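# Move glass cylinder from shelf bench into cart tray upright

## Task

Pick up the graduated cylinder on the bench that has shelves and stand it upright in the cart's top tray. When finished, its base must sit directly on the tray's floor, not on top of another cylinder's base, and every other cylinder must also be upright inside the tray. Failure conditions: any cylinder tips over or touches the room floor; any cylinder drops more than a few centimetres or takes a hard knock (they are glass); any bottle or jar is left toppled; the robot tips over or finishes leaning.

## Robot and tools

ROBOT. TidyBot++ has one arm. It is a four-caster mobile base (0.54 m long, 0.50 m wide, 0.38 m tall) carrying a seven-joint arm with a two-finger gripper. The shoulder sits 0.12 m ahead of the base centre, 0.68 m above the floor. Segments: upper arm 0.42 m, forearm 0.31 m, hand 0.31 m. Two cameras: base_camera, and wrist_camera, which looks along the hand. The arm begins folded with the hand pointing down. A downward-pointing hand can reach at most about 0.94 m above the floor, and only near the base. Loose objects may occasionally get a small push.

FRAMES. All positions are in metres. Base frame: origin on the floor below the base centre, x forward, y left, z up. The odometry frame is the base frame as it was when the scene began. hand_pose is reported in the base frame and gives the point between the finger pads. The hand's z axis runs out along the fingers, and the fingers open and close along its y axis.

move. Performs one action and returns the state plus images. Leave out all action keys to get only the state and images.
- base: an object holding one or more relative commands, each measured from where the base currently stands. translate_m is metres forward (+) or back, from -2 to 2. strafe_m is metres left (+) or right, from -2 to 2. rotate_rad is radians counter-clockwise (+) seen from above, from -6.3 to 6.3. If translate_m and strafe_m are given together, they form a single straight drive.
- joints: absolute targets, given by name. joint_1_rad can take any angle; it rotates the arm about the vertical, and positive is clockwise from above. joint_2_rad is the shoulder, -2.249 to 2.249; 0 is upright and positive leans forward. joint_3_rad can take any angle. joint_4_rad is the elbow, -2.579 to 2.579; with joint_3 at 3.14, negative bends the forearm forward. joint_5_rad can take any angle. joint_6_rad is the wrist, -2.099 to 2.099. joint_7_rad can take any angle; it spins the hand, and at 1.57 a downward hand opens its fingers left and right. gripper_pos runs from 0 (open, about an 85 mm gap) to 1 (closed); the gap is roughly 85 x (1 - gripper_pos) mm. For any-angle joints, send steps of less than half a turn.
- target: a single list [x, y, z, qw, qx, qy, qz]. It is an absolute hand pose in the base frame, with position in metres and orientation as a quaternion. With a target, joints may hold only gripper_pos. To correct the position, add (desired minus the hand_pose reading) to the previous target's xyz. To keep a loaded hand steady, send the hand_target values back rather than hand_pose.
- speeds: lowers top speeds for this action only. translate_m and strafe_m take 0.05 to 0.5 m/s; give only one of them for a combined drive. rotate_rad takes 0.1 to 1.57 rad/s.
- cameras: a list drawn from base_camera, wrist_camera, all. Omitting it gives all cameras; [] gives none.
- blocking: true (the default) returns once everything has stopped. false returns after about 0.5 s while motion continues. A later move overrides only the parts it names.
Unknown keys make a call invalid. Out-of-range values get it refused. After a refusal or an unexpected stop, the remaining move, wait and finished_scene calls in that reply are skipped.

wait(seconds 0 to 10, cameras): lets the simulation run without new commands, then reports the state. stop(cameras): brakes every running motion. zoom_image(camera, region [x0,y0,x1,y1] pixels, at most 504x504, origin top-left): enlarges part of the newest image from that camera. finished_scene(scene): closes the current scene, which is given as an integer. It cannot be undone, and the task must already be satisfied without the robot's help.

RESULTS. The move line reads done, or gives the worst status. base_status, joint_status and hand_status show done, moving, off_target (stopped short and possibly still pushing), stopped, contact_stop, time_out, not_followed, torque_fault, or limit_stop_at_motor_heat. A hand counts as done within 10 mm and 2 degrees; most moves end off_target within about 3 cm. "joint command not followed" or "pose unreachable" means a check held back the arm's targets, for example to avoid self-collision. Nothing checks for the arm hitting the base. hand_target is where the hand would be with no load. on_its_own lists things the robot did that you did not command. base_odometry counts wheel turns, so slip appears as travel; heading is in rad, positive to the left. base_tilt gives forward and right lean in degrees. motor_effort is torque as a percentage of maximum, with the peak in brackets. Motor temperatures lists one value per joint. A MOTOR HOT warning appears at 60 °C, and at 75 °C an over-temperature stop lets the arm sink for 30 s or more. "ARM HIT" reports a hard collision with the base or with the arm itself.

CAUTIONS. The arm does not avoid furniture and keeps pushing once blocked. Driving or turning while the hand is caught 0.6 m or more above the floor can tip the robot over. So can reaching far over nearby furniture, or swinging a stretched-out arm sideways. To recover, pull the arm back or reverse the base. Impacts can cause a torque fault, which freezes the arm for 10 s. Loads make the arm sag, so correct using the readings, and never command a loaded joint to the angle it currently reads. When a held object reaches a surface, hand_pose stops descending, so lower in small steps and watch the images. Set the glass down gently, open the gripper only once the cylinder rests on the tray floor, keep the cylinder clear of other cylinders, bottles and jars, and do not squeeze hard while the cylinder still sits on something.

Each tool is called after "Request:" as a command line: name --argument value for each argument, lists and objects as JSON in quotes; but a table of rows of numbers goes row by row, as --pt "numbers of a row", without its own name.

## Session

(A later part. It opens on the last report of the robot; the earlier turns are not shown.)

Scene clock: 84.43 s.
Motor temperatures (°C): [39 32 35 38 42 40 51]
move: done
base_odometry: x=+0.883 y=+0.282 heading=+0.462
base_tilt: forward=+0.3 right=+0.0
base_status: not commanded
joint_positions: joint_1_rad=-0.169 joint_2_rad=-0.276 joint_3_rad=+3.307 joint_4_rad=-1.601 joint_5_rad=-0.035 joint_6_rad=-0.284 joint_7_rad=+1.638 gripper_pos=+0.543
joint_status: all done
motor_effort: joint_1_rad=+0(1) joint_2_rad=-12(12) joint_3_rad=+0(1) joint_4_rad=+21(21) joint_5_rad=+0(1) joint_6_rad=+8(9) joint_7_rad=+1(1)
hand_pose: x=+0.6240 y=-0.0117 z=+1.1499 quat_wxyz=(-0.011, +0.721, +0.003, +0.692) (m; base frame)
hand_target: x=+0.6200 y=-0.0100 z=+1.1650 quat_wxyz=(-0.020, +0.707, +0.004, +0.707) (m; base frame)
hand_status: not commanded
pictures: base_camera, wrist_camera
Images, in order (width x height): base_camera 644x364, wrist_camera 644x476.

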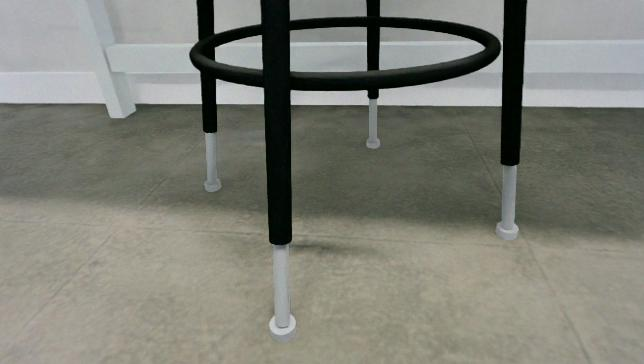

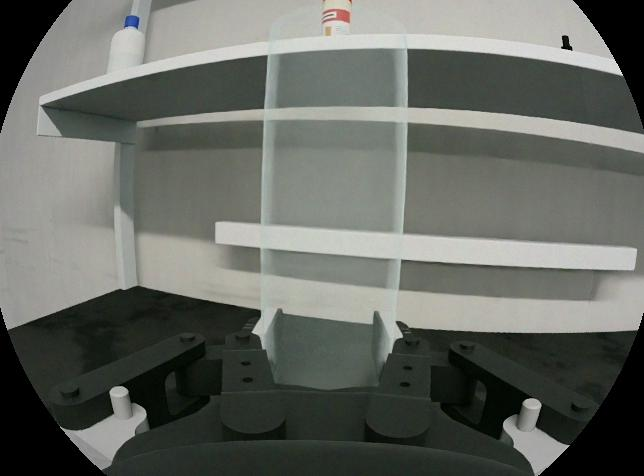

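Request:
move --joints '{"gripper_pos":0.75}'

Request:
move --target '[0.615, -0.01, 1.21, -0.0204, 0.7068, 0.0044, 0.7068]'

Scene clock: 86.13 s.
Motor temperatures (°C): [39 32 35 38 42 40 51]
move: off_target
base_odometry: x=+0.883 y=+0.282 heading=+0.462
base_tilt: forward=+0.3 right=+0.0
base_status: not commanded
joint_positions: joint_1_rad=-0.169 joint_2_rad=-0.276 joint_3_rad=+3.307 joint_4_rad=-1.601 joint_5_rad=-0.035 joint_6_rad=-0.284 joint_7_rad=+1.638 gripper_pos=+0.546
joint_status: gripper_pos off_target (ended at +0.546, target +0.750)
motor_effort: joint_1_rad=-1(1) joint_2_rad=-12(12) joint_3_rad=+0(1) joint_4_rad=+21(22) joint_5_rad=+1(1) joint_6_rad=+8(9) joint_7_rad=+1(1)
hand_pose: x=+0.6240 y=-0.0117 z=+1.1499 quat_wxyz=(-0.011, +0.721, +0.003, +0.692) (m; base frame)
hand_target: x=+0.6200 y=-0.0100 z=+1.1650 quat_wxyz=(-0.020, +0.707, +0.004, +0.707) (m; base frame)
hand_status: not commanded
pictures: base_camera, wrist_camera
Images, in order (width x height): base_camera 644x364, wrist_camera 644x476.

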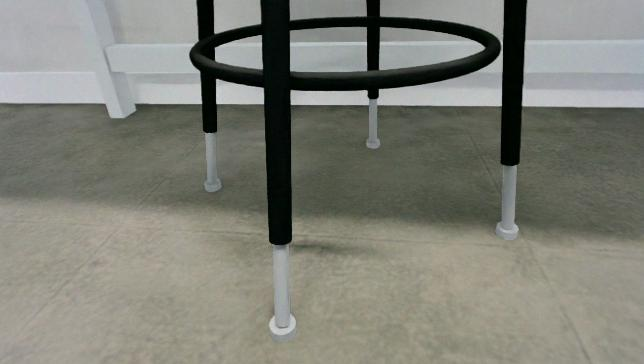

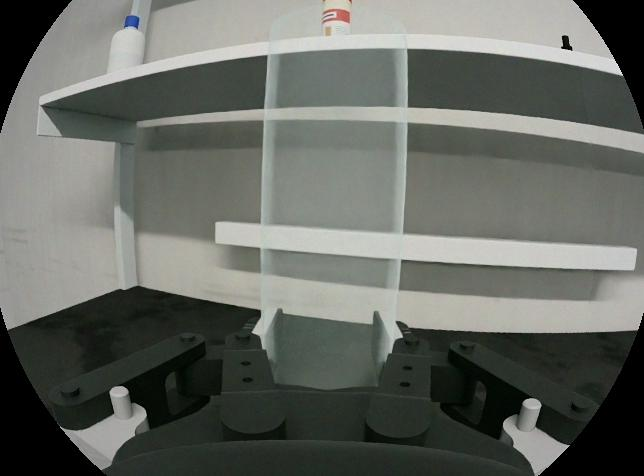

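Scene clock: 87.47 s.
Motor temperatures (°C): [39 32 35 38 42 40 51]
move: done
base_odometry: x=+0.883 y=+0.282 heading=+0.462
base_tilt: forward=+0.3 right=+0.0
base_status: not commanded
joint_positions: joint_1_rad=-0.164 joint_2_rad=-0.266 joint_3_rad=+3.307 joint_4_rad=-1.467 joint_5_rad=-0.038 joint_6_rad=-0.362 joint_7_rad=+1.638 gripper_pos=+0.546
joint_status: not commanded
motor_effort: joint_1_rad=-1(1) joint_2_rad=-14(15) joint_3_rad=-1(1) joint_4_rad=+22(25) joint_5_rad=+0(1) joint_6_rad=+9(10) joint_7_rad=+1(1)
hand_pose: x=+0.6164 y=-0.0147 z=+1.2025 quat_wxyz=(-0.011, +0.705, +0.002, +0.709) (m; base frame)
hand_target: x=+0.6150 y=-0.0100 z=+1.2100 quat_wxyz=(-0.020, +0.707, +0.004, +0.707) (m; base frame)
hand_status: done (0.009 m and 1.2 deg from the pose sent, 0.061 m and 2.6 deg at the start)
pictures: base_camera, wrist_camera
Images, in order (width x height): base_camera 644x364, wrist_camera 644x476.

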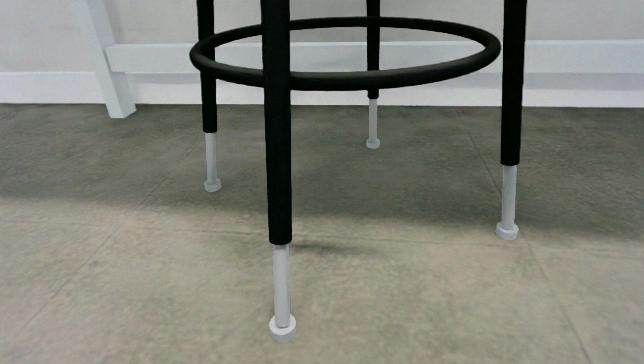

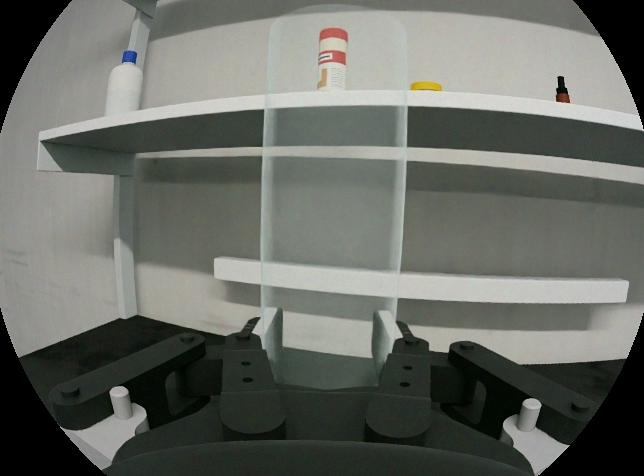

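Request:
move --base '{"translate_m":-0.8}' --speeds '{"translate_m":0.35}'

Request:
move --base '{"rotate_rad":2.1}' --speeds '{"rotate_rad":0.8}'

Request:
zoom_image --camera "wrist_camera" --region '[100, 150, 550, 476]'

Scene clock: 94.60 s.
Motor temperatures (°C): [39 32 35 38 42 40 51]
move: done
base_odometry: x=+0.167 y=-0.075 heading=+0.462
base_tilt: forward=+0.3 right=+0.0
base_status: done
joint_positions: joint_1_rad=-0.161 joint_2_rad=-0.250 joint_3_rad=+3.306 joint_4_rad=-1.467 joint_5_rad=-0.040 joint_6_rad=-0.365 joint_7_rad=+1.638 gripper_pos=+0.546
joint_status: not commanded
motor_effort: joint_1_rad=-1(3) joint_2_rad=-13(20) joint_3_rad=+0(4) joint_4_rad=+22(24) joint_5_rad=+0(2) joint_6_rad=+9(10) joint_7_rad=+1(1)
hand_pose: x=+0.6247 y=-0.0136 z=+1.1936 quat_wxyz=(-0.010, +0.712, +0.002, +0.702) (m; base frame)
hand_target: x=+0.6150 y=-0.0100 z=+1.2100 quat_wxyz=(-0.020, +0.707, +0.004, +0.707) (m; base frame)
hand_status: not commanded
pictures: base_camera, wrist_camera
Images, in order (width x height): base_camera 644x364, wrist_camera 644x476.

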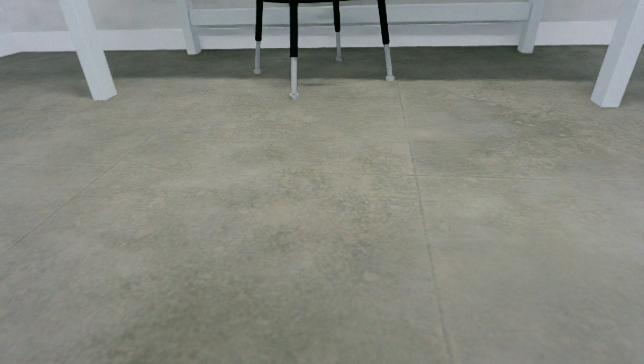

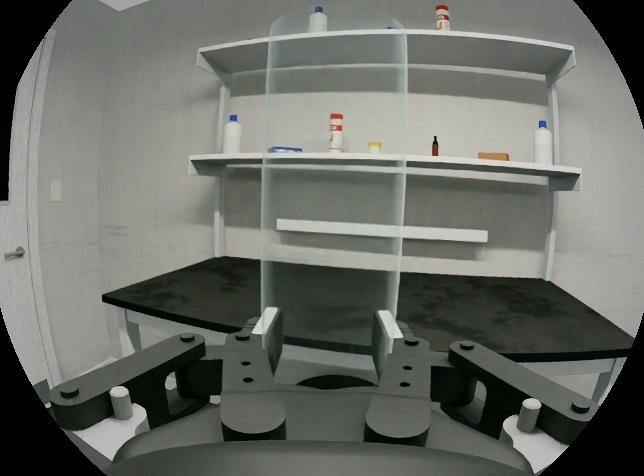

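Scene clock: 98.03 s.
Motor temperatures (°C): [39 32 35 38 42 40 51]
move: done
base_odometry: x=+0.167 y=-0.075 heading=+2.562
base_tilt: forward=+0.3 right=+0.0
base_status: done
joint_positions: joint_1_rad=-0.157 joint_2_rad=-0.250 joint_3_rad=+3.302 joint_4_rad=-1.467 joint_5_rad=-0.041 joint_6_rad=-0.365 joint_7_rad=+1.638 gripper_pos=+0.546
joint_status: not commanded
motor_effort: joint_1_rad=-1(3) joint_2_rad=-14(15) joint_3_rad=-1(4) joint_4_rad=+22(23) joint_5_rad=+0(1) joint_6_rad=+10(10) joint_7_rad=+1(1)
hand_pose: x=+0.6246 y=-0.0135 z=+1.1937 quat_wxyz=(-0.009, +0.712, +0.002, +0.702) (m; base frame)
hand_target: x=+0.6150 y=-0.0100 z=+1.2100 quat_wxyz=(-0.020, +0.707, +0.004, +0.707) (m; base frame)
hand_status: not commanded
pictures: base_camera, wrist_camera
Images, in order (width x height): base_camera 644x364, wrist_camera 644x476.

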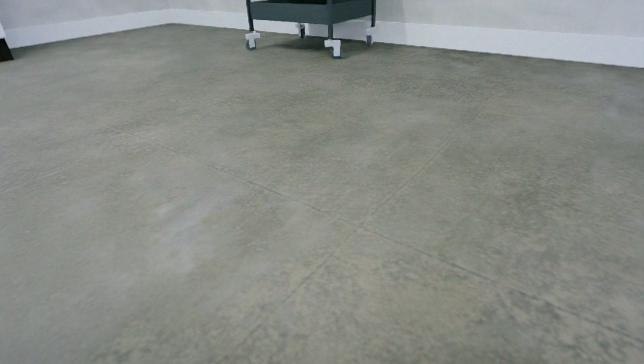

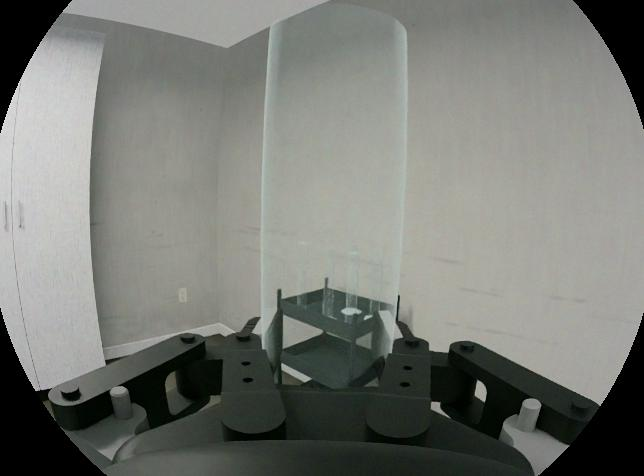

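Scaled by 1.120.

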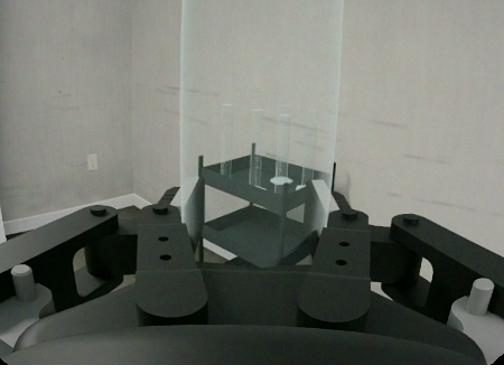

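Request:
move --base '{"translate_m":0.6}' --speeds '{"translate_m":0.35}'

Request:
zoom_image --camera "wrist_camera" --region '[200, 200, 460, 400]'

Scene clock: 103.13 s.
Motor temperatures (°C): [39 32 35 38 42 40 51]
move: done
base_odometry: x=-0.335 y=+0.254 heading=+2.563
base_tilt: forward=+0.3 right=+0.0
base_status: done
joint_positions: joint_1_rad=-0.157 joint_2_rad=-0.246 joint_3_rad=+3.302 joint_4_rad=-1.466 joint_5_rad=-0.041 joint_6_rad=-0.366 joint_7_rad=+1.638 gripper_pos=+0.546
joint_status: not commanded
motor_effort: joint_1_rad=-1(1) joint_2_rad=-14(18) joint_3_rad=+0(1) joint_4_rad=+22(24) joint_5_rad=+1(1) joint_6_rad=+10(10) joint_7_rad=+1(1)
hand_pose: x=+0.6264 y=-0.0132 z=+1.1917 quat_wxyz=(-0.009, +0.713, +0.002, +0.701) (m; base frame)
hand_target: x=+0.6150 y=-0.0100 z=+1.2100 quat_wxyz=(-0.020, +0.707, +0.004, +0.707) (m; base frame)
hand_status: not commanded
pictures: base_camera, wrist_camera
Images, in order (width x height): base_camera 644x364, wrist_camera 644x476.

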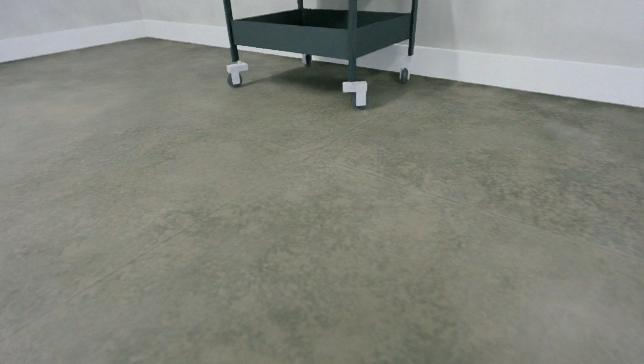

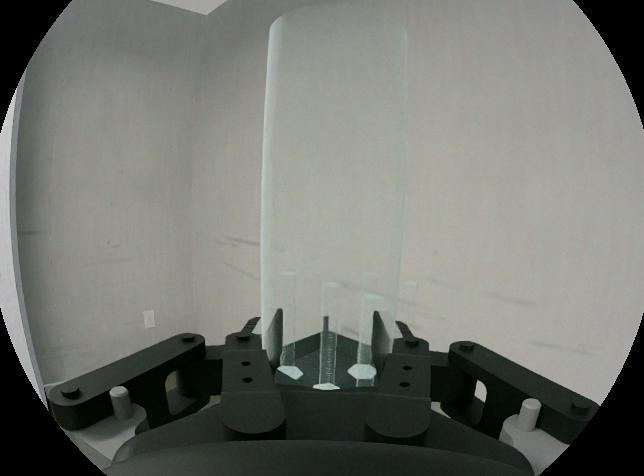

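Scaled by 1.938.

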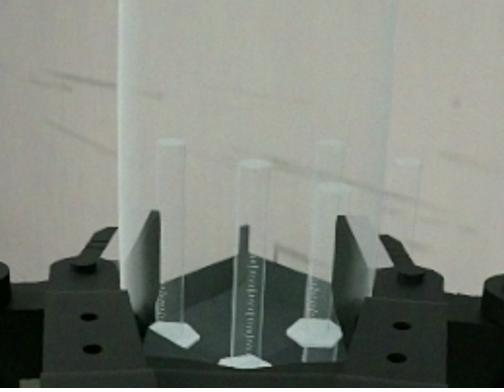

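Request:
move --joints '{"joint_6_rad":-0.93}' --base '{"rotate_rad":0.45}' --speeds '{"rotate_rad":0.5}'

Request:
zoom_image --camera "wrist_camera" --region '[380, 100, 640, 350]'

Scene clock: 108.17 s.
Motor temperatures (°C): [39 32 35 38 42 40 51]
move: done
base_odometry: x=-0.335 y=+0.254 heading=+3.012
base_tilt: forward=+0.3 right=+0.0
base_status: done
joint_positions: joint_1_rad=-0.155 joint_2_rad=-0.246 joint_3_rad=+3.301 joint_4_rad=-1.459 joint_5_rad=-0.043 joint_6_rad=-0.893 joint_7_rad=+1.638 gripper_pos=+0.546
joint_status: all done
motor_effort: joint_1_rad=-1(2) joint_2_rad=-13(15) joint_3_rad=-1(3) joint_4_rad=+21(24) joint_5_rad=+0(1) joint_6_rad=+7(11) joint_7_rad=+1(1)
hand_pose: x=+0.5816 y=-0.0019 z=+1.0408 quat_wxyz=(-0.022, +0.869, +0.016, +0.494) (m; base frame)
hand_target: x=+0.5713 y=+0.0107 z=+1.0537 quat_wxyz=(-0.040, +0.866, +0.031, +0.498) (m; base frame)
hand_status: not commanded
pictures: base_camera, wrist_camera
Images, in order (width x height): base_camera 644x364, wrist_camera 644x476.

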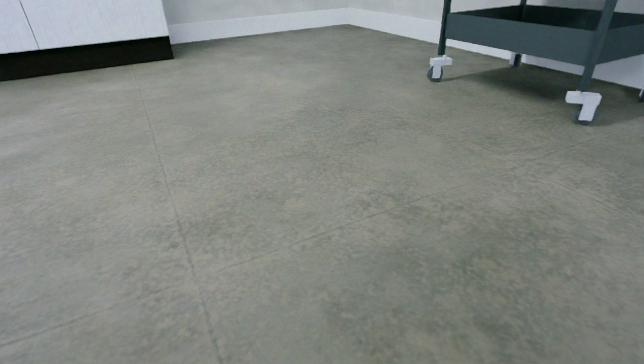

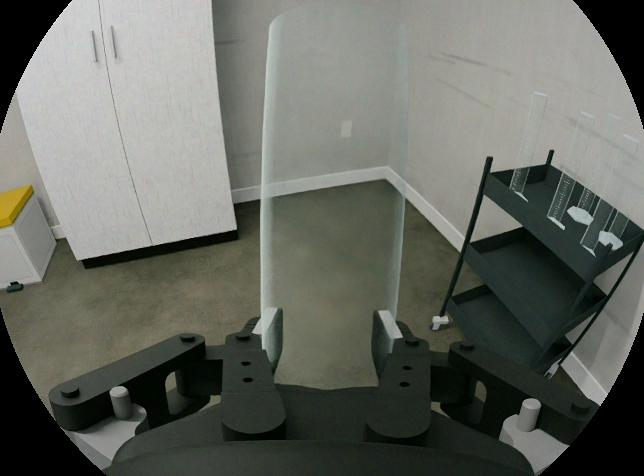

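Scaled by 1.938.

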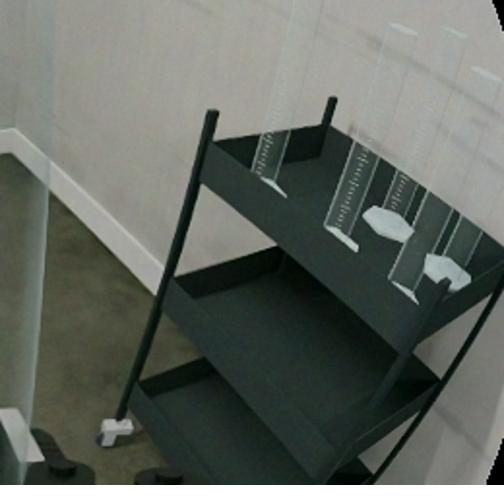

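Request:
move --base '{"translate_m":0.626,"strafe_m":0.263,"rotate_rad":-0.53}' --speeds '{"translate_m":0.35,"rotate_rad":0.5}'

Request:
zoom_image --camera "wrist_camera" --region '[380, 60, 640, 350]'

Scene clock: 118.60 s.
Motor temperatures (°C): [39 32 35 38 42 40 51]
move: done
base_odometry: x=-0.990 y=+0.074 heading=+2.481
base_tilt: forward=+0.3 right=+0.0
base_status: done
joint_positions: joint_1_rad=-0.154 joint_2_rad=-0.247 joint_3_rad=+3.302 joint_4_rad=-1.459 joint_5_rad=-0.044 joint_6_rad=-0.895 joint_7_rad=+1.638 gripper_pos=+0.546
joint_status: not commanded
motor_effort: joint_1_rad=+0(2) joint_2_rad=-13(15) joint_3_rad=+0(3) joint_4_rad=+21(22) joint_5_rad=+0(1) joint_6_rad=+8(9) joint_7_rad=+1(1)
hand_pose: x=+0.5808 y=-0.0022 z=+1.0410 quat_wxyz=(-0.022, +0.869, +0.016, +0.494) (m; base frame)
hand_target: x=+0.5713 y=+0.0107 z=+1.0537 quat_wxyz=(-0.040, +0.866, +0.031, +0.498) (m; base frame)
hand_status: not commanded
pictures: base_camera, wrist_camera
Images, in order (width x height): base_camera 644x364, wrist_camera 644x476.

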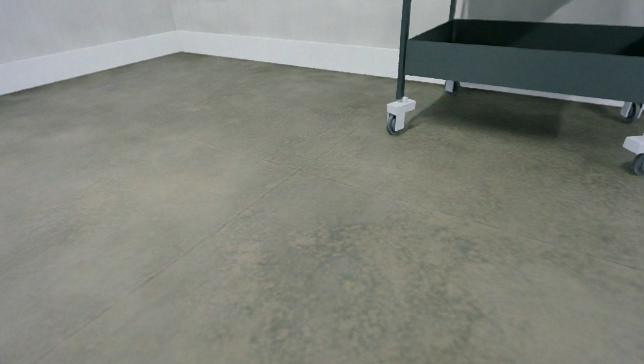

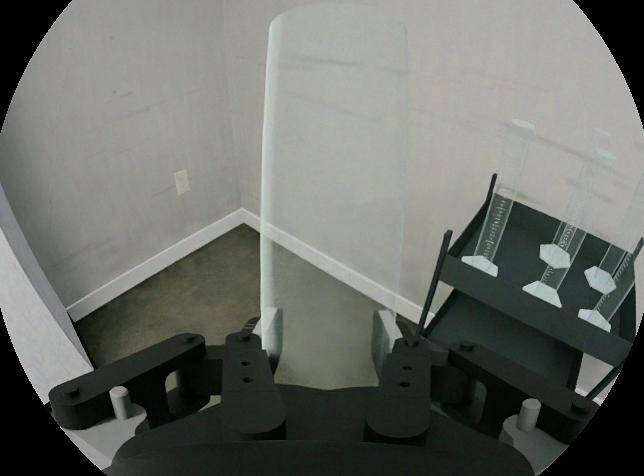

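Scaled by 1.738.

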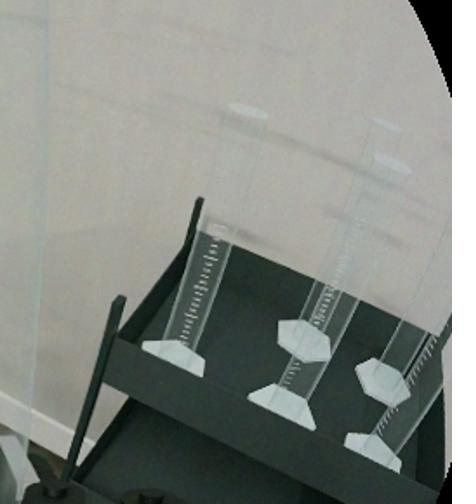

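Request:
move --base '{"translate_m":1.397,"strafe_m":0.418}' --speeds '{"translate_m":0.35}'

Request:
move --base '{"rotate_rad":-1.4}' --speeds '{"rotate_rad":0.7}'

Request:
zoom_image --camera "wrist_camera" --region '[200, 60, 600, 350]'

Scene clock: 148.40 s.
Motor temperatures (°C): [38 32 35 38 42 40 51]
move: done
base_odometry: x=-2.349 y=+0.601 heading=+2.482
base_tilt: forward=+0.3 right=+0.0
base_status: done
joint_positions: joint_1_rad=-0.162 joint_2_rad=-0.276 joint_3_rad=+3.266 joint_4_rad=-1.460 joint_5_rad=-0.073 joint_6_rad=-0.930 joint_7_rad=+1.645 gripper_pos=+0.548
joint_status: not commanded
motor_effort: joint_1_rad=+6(7) joint_2_rad=-6(17) joint_3_rad=+8(10) joint_4_rad=+21(23) joint_5_rad=+4(6) joint_6_rad=+12(14) joint_7_rad=+0(1)
hand_pose: x=+0.5631 y=+0.0257 z=+1.0454 quat_wxyz=(-0.043, +0.869, +0.037, +0.491) (m; base frame)
hand_target: x=+0.5713 y=+0.0107 z=+1.0537 quat_wxyz=(-0.040, +0.866, +0.031, +0.498) (m; base frame)
hand_status: not commanded
pictures: base_camera, wrist_camera
Images, in order (width x height): base_camera 644x364, wrist_camera 644x476.

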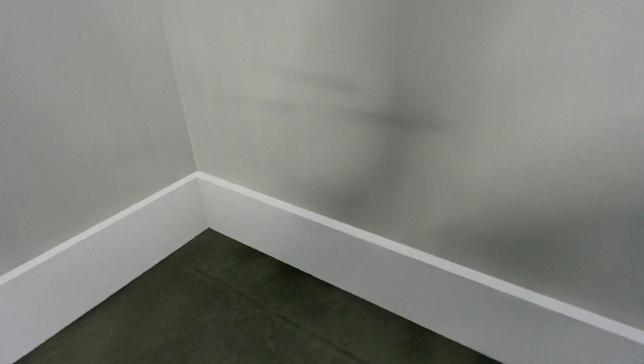

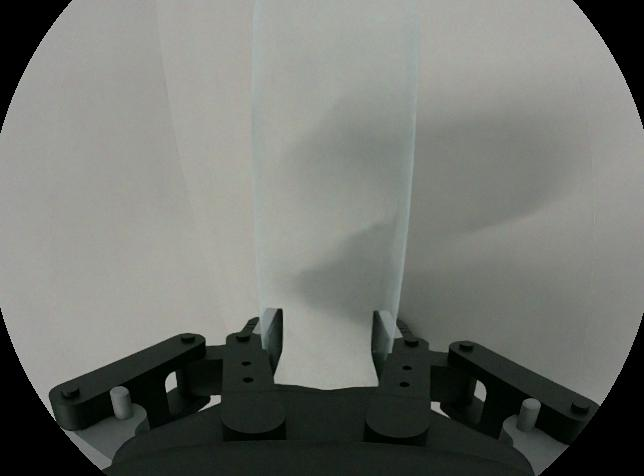

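Scene clock: 151.13 s.
Motor temperatures (°C): [38 32 35 38 42 40 51]
move: done
base_odometry: x=-2.350 y=+0.601 heading=+1.082
base_tilt: forward=+0.3 right=+0.0
base_status: done
joint_positions: joint_1_rad=-0.134 joint_2_rad=-0.256 joint_3_rad=+3.315 joint_4_rad=-1.447 joint_5_rad=-0.121 joint_6_rad=-0.952 joint_7_rad=+1.681 gripper_pos=+0.549
joint_status: not commanded
motor_effort: joint_1_rad=-2(29) joint_2_rad=-11(42) joint_3_rad=-2(40) joint_4_rad=+21(23) joint_5_rad=-1(24) joint_6_rad=+8(36) joint_7_rad=+1(5)
hand_pose: x=+0.5692 y=+0.0012 z=+1.0383 quat_wxyz=(-0.045, +0.876, +0.016, +0.480) (m; base frame)
hand_target: x=+0.5713 y=+0.0107 z=+1.0537 quat_wxyz=(-0.040, +0.866, +0.031, +0.498) (m; base frame)
hand_status: not commanded
pictures: base_camera, wrist_camera
Images, in order (width x height): base_camera 644x364, wrist_camera 644x476.

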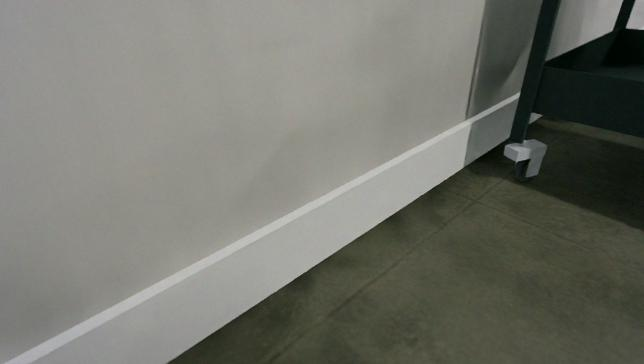

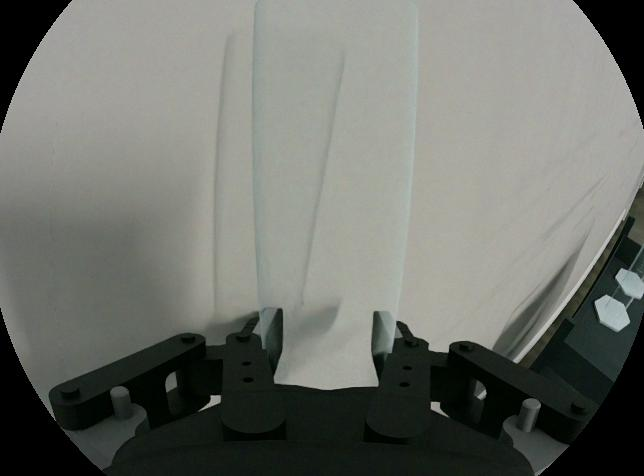

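Scaled by 1.260.

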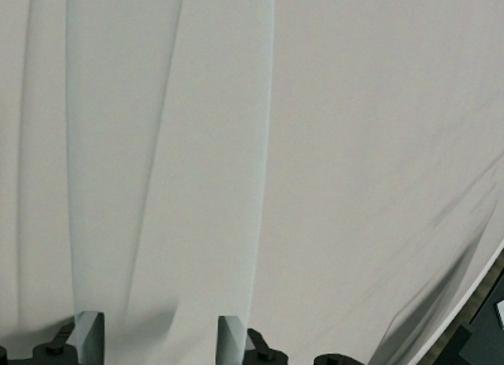

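Request:
move --base '{"translate_m":-0.2}' --speeds '{"translate_m":0.2}'

Request:
move --base '{"rotate_rad":-0.25}' --speeds '{"rotate_rad":0.3}' --target '[0.615, -0.01, 1.18, -0.0204, 0.7068, 0.0044, 0.7068]'

Scene clock: 160.13 s.
Motor temperatures (°C): [38 32 35 38 42 40 51]
move: done
base_odometry: x=-2.443 y=+0.424 heading=+1.081
base_tilt: forward=+0.3 right=+0.0
base_status: done
joint_positions: joint_1_rad=-0.134 joint_2_rad=-0.251 joint_3_rad=+3.313 joint_4_rad=-1.447 joint_5_rad=-0.121 joint_6_rad=-0.952 joint_7_rad=+1.681 gripper_pos=+0.549
joint_status: not commanded
motor_effort: joint_1_rad=-1(2) joint_2_rad=-12(16) joint_3_rad=+0(2) joint_4_rad=+21(22) joint_5_rad=+0(2) joint_6_rad=+8(8) joint_7_rad=+1(1)
hand_pose: x=+0.5707 y=+0.0026 z=+1.0362 quat_wxyz=(-0.045, +0.877, +0.017, +0.478) (m; base frame)
hand_target: x=+0.5713 y=+0.0107 z=+1.0537 quat_wxyz=(-0.040, +0.866, +0.031, +0.498) (m; base frame)
hand_status: not commanded
pictures: base_camera, wrist_camera
Images, in order (width x height): base_camera 644x364, wrist_camera 644x476.

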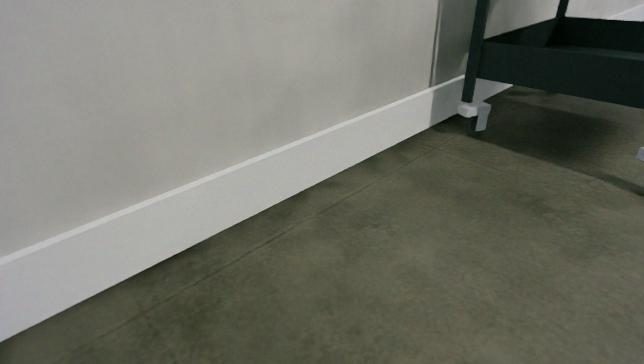

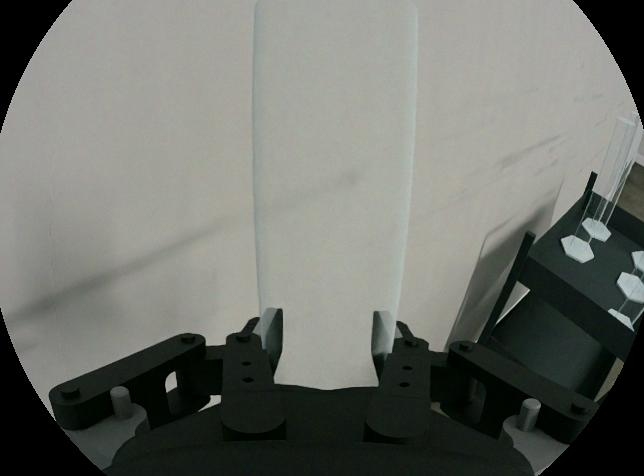

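Scene clock: 161.63 s.
Motor temperatures (°C): [38 32 35 38 42 40 51]
move: off_target
base_odometry: x=-2.444 y=+0.424 heading=+0.832
base_tilt: forward=+0.3 right=+0.0
base_status: done
joint_positions: joint_1_rad=-0.154 joint_2_rad=-0.252 joint_3_rad=+3.312 joint_4_rad=-1.559 joint_5_rad=-0.121 joint_6_rad=-0.350 joint_7_rad=+1.681 gripper_pos=+0.549
joint_status: not commanded
motor_effort: joint_1_rad=+0(2) joint_2_rad=-14(15) joint_3_rad=+0(3) joint_4_rad=+22(23) joint_5_rad=+0(1) joint_6_rad=+10(10) joint_7_rad=+1(1)
hand_pose: x=+0.6312 y=-0.0107 z=+1.1442 quat_wxyz=(-0.028, +0.737, -0.006, +0.676) (m; base frame)
hand_target: x=+0.6150 y=-0.0100 z=+1.1800 quat_wxyz=(-0.020, +0.707, +0.004, +0.707) (m; base frame)
hand_status: off_target (0.039 m and 5.1 deg from the pose sent, 0.151 m and 32.9 deg at the start)
pictures: base_camera, wrist_camera
Images, in order (width x height): base_camera 644x364, wrist_camera 644x476.

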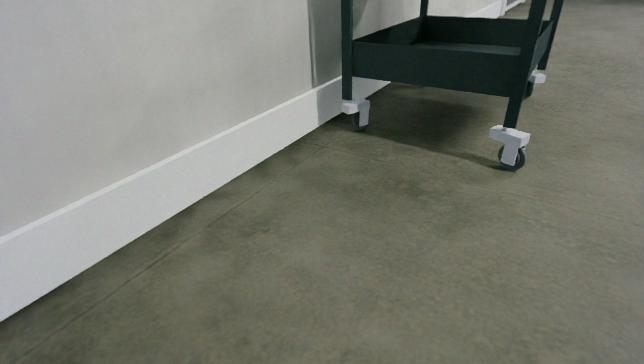

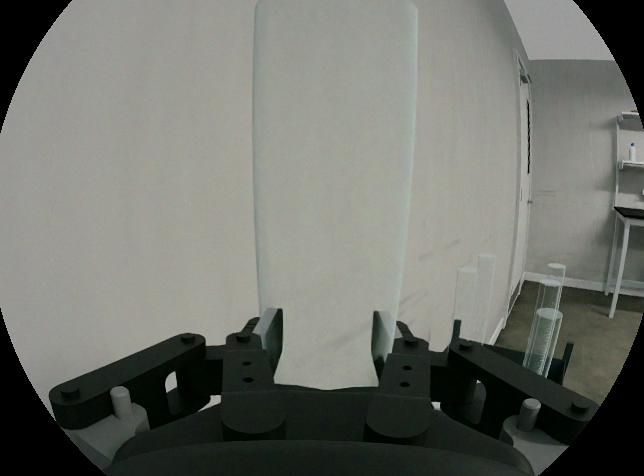

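Request:
move --base '{"rotate_rad":-0.3}' --speeds '{"rotate_rad":0.3}' --joints '{"joint_6_rad":-0.7}'

Request:
zoom_image --camera "wrist_camera" --region '[240, 60, 640, 400]'

Scene clock: 175.83 s.
Motor temperatures (°C): [38 33 35 38 42 40 51]
move: done
base_odometry: x=-2.444 y=+0.424 heading=+0.533
base_tilt: forward=+0.3 right=+0.0
base_status: done
joint_positions: joint_1_rad=-0.159 joint_2_rad=-0.253 joint_3_rad=+3.312 joint_4_rad=-1.574 joint_5_rad=-0.121 joint_6_rad=-0.680 joint_7_rad=+1.681 gripper_pos=+0.549
joint_status: all done
motor_effort: joint_1_rad=-1(2) joint_2_rad=-14(15) joint_3_rad=+0(2) joint_4_rad=+22(26) joint_5_rad=-1(1) joint_6_rad=+9(11) joint_7_rad=+1(1)
hand_pose: x=+0.6041 y=+0.0070 z=+1.0378 quat_wxyz=(-0.044, +0.840, +0.013, +0.540) (m; base frame)
hand_target: x=+0.5906 y=+0.0048 z=+1.0612 quat_wxyz=(-0.034, +0.831, +0.023, +0.555) (m; base frame)
hand_status: not commanded
pictures: base_camera, wrist_camera
Images, in order (width x height): base_camera 644x364, wrist_camera 644x476.

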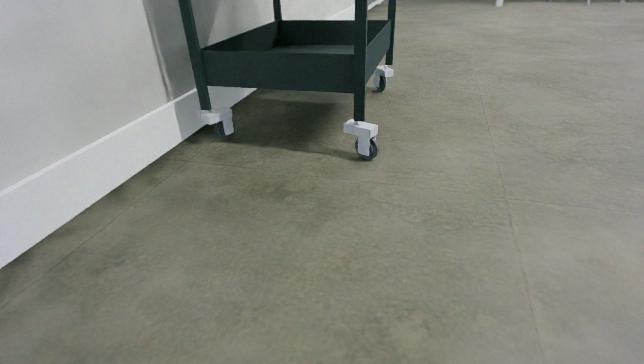

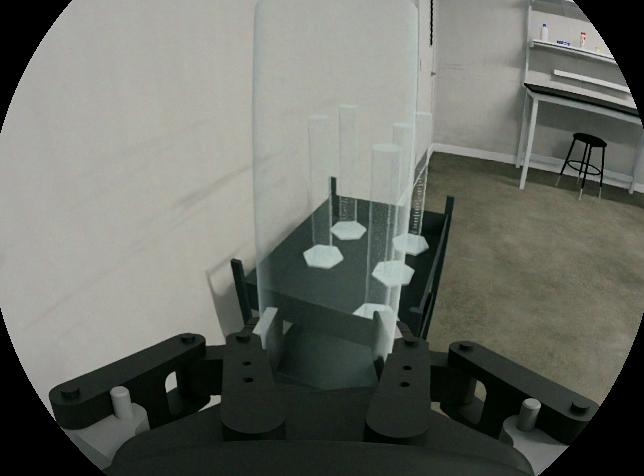

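Scaled by 1.260.

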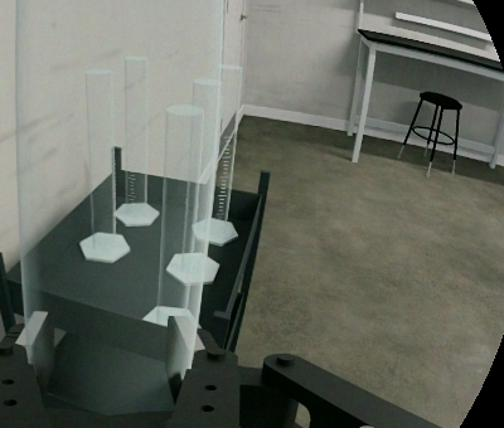

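Request:
move --target '[0.61, -0.01, 1.20, -0.0074, 0.7284, 0.0169, 0.6855]'

Request:
move --base '{"rotate_rad":0.217}' --speeds '{"rotate_rad":0.3}'

Request:
zoom_image --camera "wrist_camera" --region '[240, 0, 640, 400]'

Scene clock: 197.27 s.
Motor temperatures (°C): [38 33 35 38 42 40 51]
move: off_target
base_odometry: x=-2.444 y=+0.424 heading=+0.533
base_tilt: forward=+0.3 right=+0.0
base_status: not commanded
joint_positions: joint_1_rad=-0.145 joint_2_rad=-0.253 joint_3_rad=+3.305 joint_4_rad=-1.429 joint_5_rad=-0.121 joint_6_rad=-0.527 joint_7_rad=+1.681 gripper_pos=+0.549
joint_status: not commanded
motor_effort: joint_1_rad=-1(1) joint_2_rad=-14(16) joint_3_rad=+0(1) joint_4_rad=+22(25) joint_5_rad=-1(1) joint_6_rad=+10(10) joint_7_rad=+1(1)
hand_pose: x=+0.6155 y=-0.0057 z=+1.1691 quat_wxyz=(-0.032, +0.752, +0.004, +0.659) (m; base frame)
hand_target: x=+0.6100 y=-0.0100 z=+1.2000 quat_wxyz=(-0.007, +0.728, +0.017, +0.685) (m; base frame)
hand_status: off_target (0.032 m and 5.2 deg from the pose sent, 0.163 m and 21.5 deg at the start)
pictures: base_camera, wrist_camera
Images, in order (width x height): base_camera 644x364, wrist_camera 644x476.

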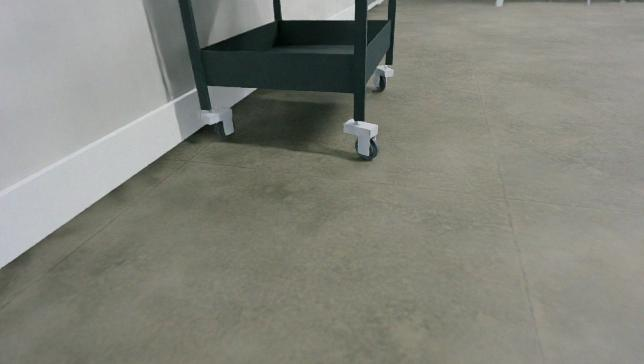

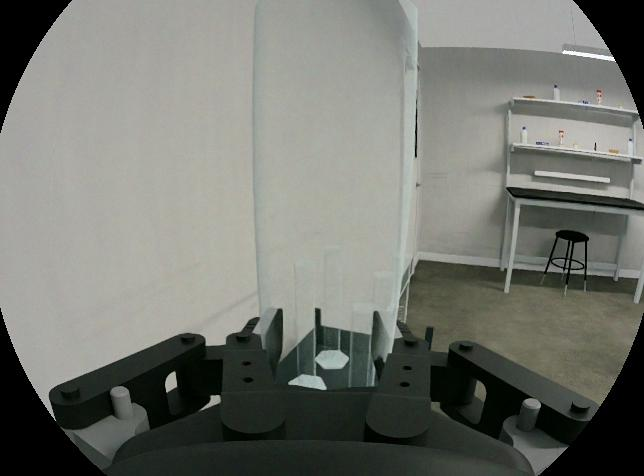

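Scene clock: 198.47 s.
Motor temperatures (°C): [38 33 35 38 42 40 51]
move: done
base_odometry: x=-2.444 y=+0.424 heading=+0.749
base_tilt: forward=+0.3 right=+0.0
base_status: done
joint_positions: joint_1_rad=-0.140 joint_2_rad=-0.253 joint_3_rad=+3.293 joint_4_rad=-1.429 joint_5_rad=-0.121 joint_6_rad=-0.527 joint_7_rad=+1.681 gripper_pos=+0.549
joint_status: not commanded
motor_effort: joint_1_rad=-1(2) joint_2_rad=-14(14) joint_3_rad=-1(3) joint_4_rad=+22(23) joint_5_rad=+0(1) joint_6_rad=+9(10) joint_7_rad=+1(1)
hand_pose: x=+0.6152 y=-0.0017 z=+1.1692 quat_wxyz=(-0.033, +0.752, +0.007, +0.659) (m; base frame)
hand_target: x=+0.6100 y=-0.0100 z=+1.2000 quat_wxyz=(-0.007, +0.728, +0.017, +0.685) (m; base frame)
hand_status: not commanded
pictures: base_camera, wrist_camera
Images, in order (width x height): base_camera 644x364, wrist_camera 644x476.

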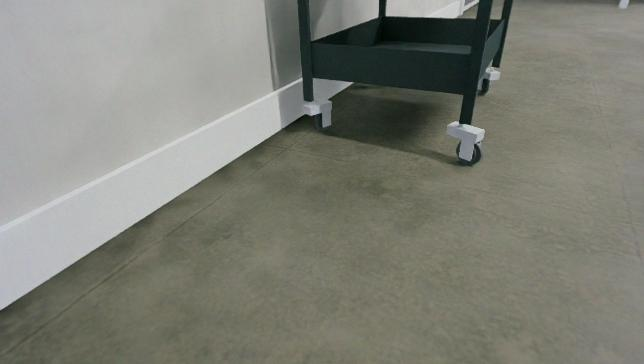

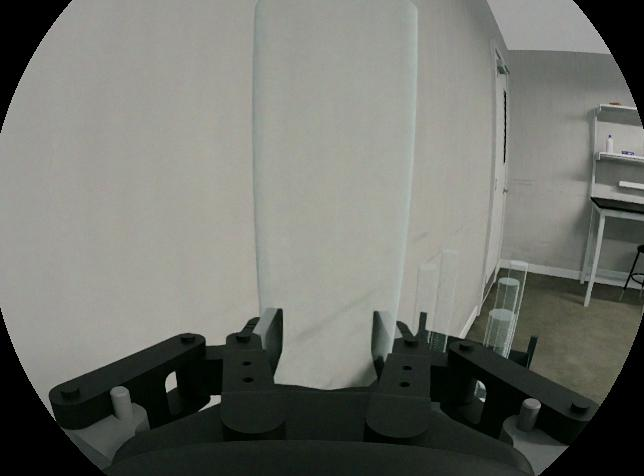

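Scaled by 1.260.

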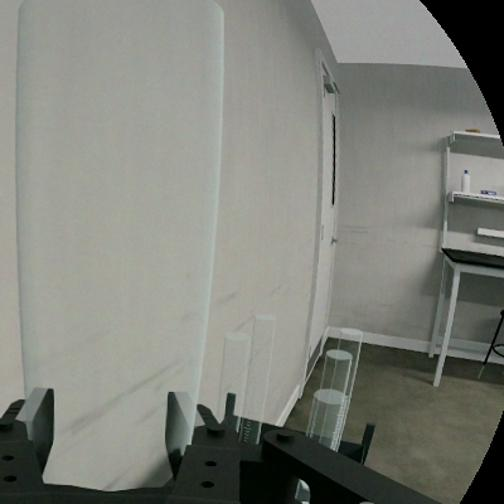

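Request:
move --base '{"translate_m":0.14,"strafe_m":-0.133}' --speeds '{"translate_m":0.2}' --joints '{"joint_6_rad":-1.0}'

Request:
zoom_image --camera "wrist_camera" --region '[200, 100, 600, 400]'

Scene clock: 210.20 s.
Motor temperatures (°C): [38 33 35 38 42 40 51]
move: done
base_odometry: x=-2.250 y=+0.422 heading=+0.749
base_tilt: forward=+0.3 right=+0.0
base_status: done
joint_positions: joint_1_rad=-0.140 joint_2_rad=-0.253 joint_3_rad=+3.293 joint_4_rad=-1.425 joint_5_rad=-0.121 joint_6_rad=-0.972 joint_7_rad=+1.681 gripper_pos=+0.549
joint_status: all done
motor_effort: joint_1_rad=-1(2) joint_2_rad=-12(15) joint_3_rad=+0(3) joint_4_rad=+21(23) joint_5_rad=-1(1) joint_6_rad=+8(10) joint_7_rad=+1(1)
hand_pose: x=+0.5671 y=+0.0157 z=+1.0442 quat_wxyz=(-0.049, +0.876, +0.030, +0.480) (m; base frame)
hand_target: x=+0.5609 y=+0.0072 z=+1.0522 quat_wxyz=(-0.028, +0.875, +0.042, +0.481) (m; base frame)
hand_status: not commanded
pictures: base_camera, wrist_camera
Images, in order (width x height): base_camera 644x364, wrist_camera 644x476.

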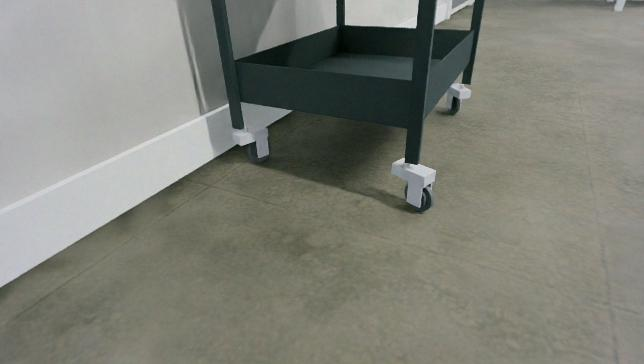

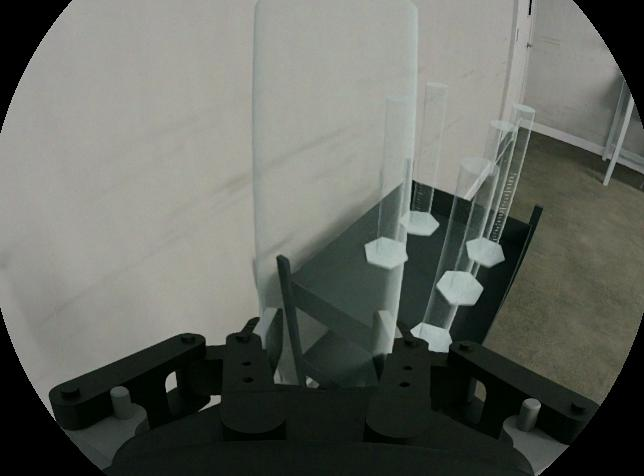

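Scaled by 1.260.

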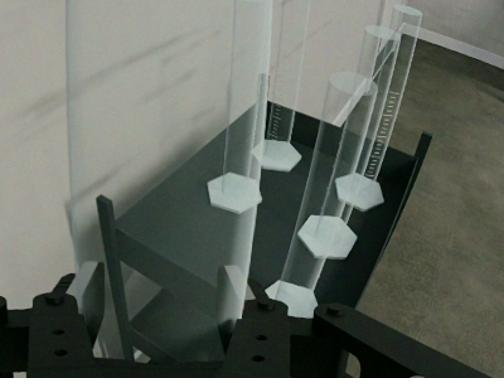

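Request:
move --target '[0.61, -0.01, 1.19, -0.0074, 0.7284, 0.0169, 0.6855]'

Request:
move --base '{"translate_m":0.305,"strafe_m":-0.018}' --speeds '{"translate_m":0.12}'

Request:
zoom_image --camera "wrist_camera" --region '[140, 0, 640, 400]'

Scene clock: 220.93 s.
Motor temperatures (°C): [38 33 34 38 42 40 51]
move: off_target
base_odometry: x=-2.250 y=+0.422 heading=+0.749
base_tilt: forward=+0.3 right=+0.0
base_status: not commanded
joint_positions: joint_1_rad=-0.140 joint_2_rad=-0.253 joint_3_rad=+3.293 joint_4_rad=-1.453 joint_5_rad=-0.121 joint_6_rad=-0.495 joint_7_rad=+1.681 gripper_pos=+0.549
joint_status: not commanded
motor_effort: joint_1_rad=-1(1) joint_2_rad=-14(14) joint_3_rad=+0(1) joint_4_rad=+23(23) joint_5_rad=+0(1) joint_6_rad=+10(10) joint_7_rad=+0(1)
hand_pose: x=+0.6184 y=-0.0025 z=+1.1652 quat_wxyz=(-0.032, +0.749, +0.005, +0.662) (m; base frame)
hand_target: x=+0.6100 y=-0.0100 z=+1.1900 quat_wxyz=(-0.007, +0.728, +0.017, +0.685) (m; base frame)
hand_status: off_target (0.027 m and 4.7 deg from the pose sent, 0.154 m and 29.5 deg at the start)
pictures: base_camera, wrist_camera
Images, in order (width x height): base_camera 644x364, wrist_camera 644x476.

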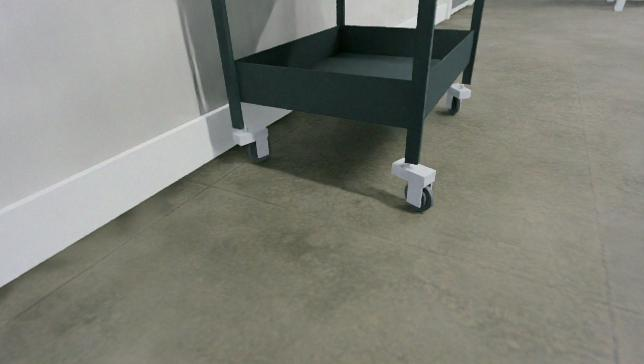

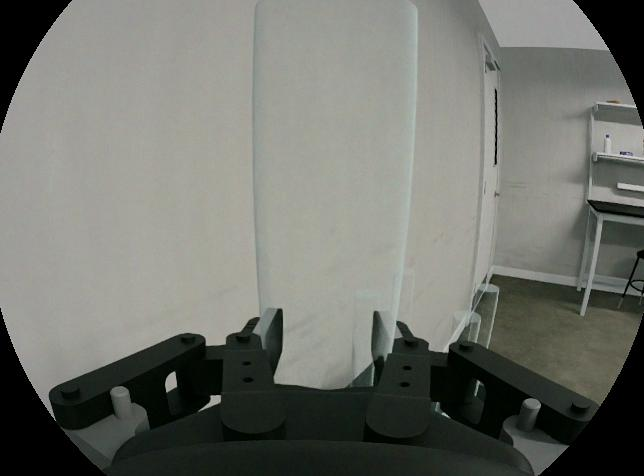

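Scene clock: 224.03 s.
Motor temperatures (°C): [38 33 34 38 42 40 51]
move: done
base_odometry: x=-2.014 y=+0.616 heading=+0.749
base_tilt: forward=+0.3 right=+0.0
base_status: done
joint_positions: joint_1_rad=-0.140 joint_2_rad=-0.253 joint_3_rad=+3.293 joint_4_rad=-1.453 joint_5_rad=-0.121 joint_6_rad=-0.495 joint_7_rad=+1.681 gripper_pos=+0.549
joint_status: not commanded
motor_effort: joint_1_rad=-1(2) joint_2_rad=-13(18) joint_3_rad=+0(1) joint_4_rad=+22(23) joint_5_rad=+0(1) joint_6_rad=+9(10) joint_7_rad=+1(1)
hand_pose: x=+0.6184 y=-0.0025 z=+1.1648 quat_wxyz=(-0.032, +0.749, +0.005, +0.662) (m; base frame)
hand_target: x=+0.6100 y=-0.0100 z=+1.1900 quat_wxyz=(-0.007, +0.728, +0.017, +0.685) (m; base frame)
hand_status: not commanded
pictures: base_camera, wrist_camera
Images, in order (width x height): base_camera 644x364, wrist_camera 644x476.

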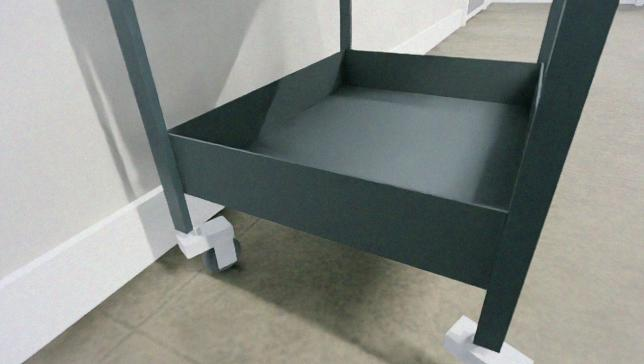

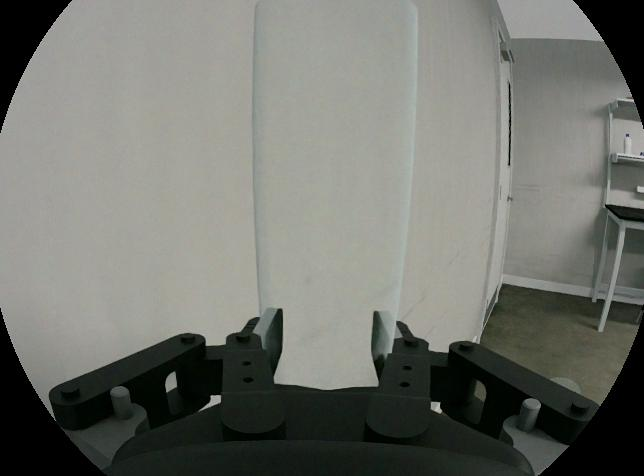

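Scaled by 1.008.

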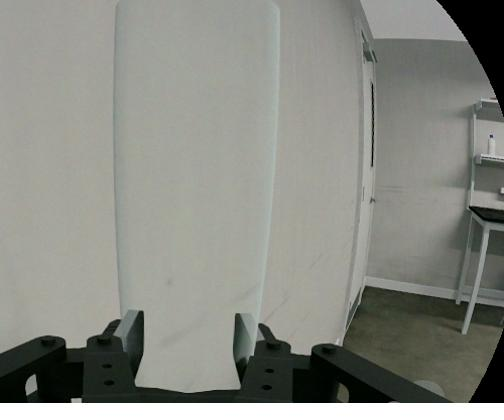

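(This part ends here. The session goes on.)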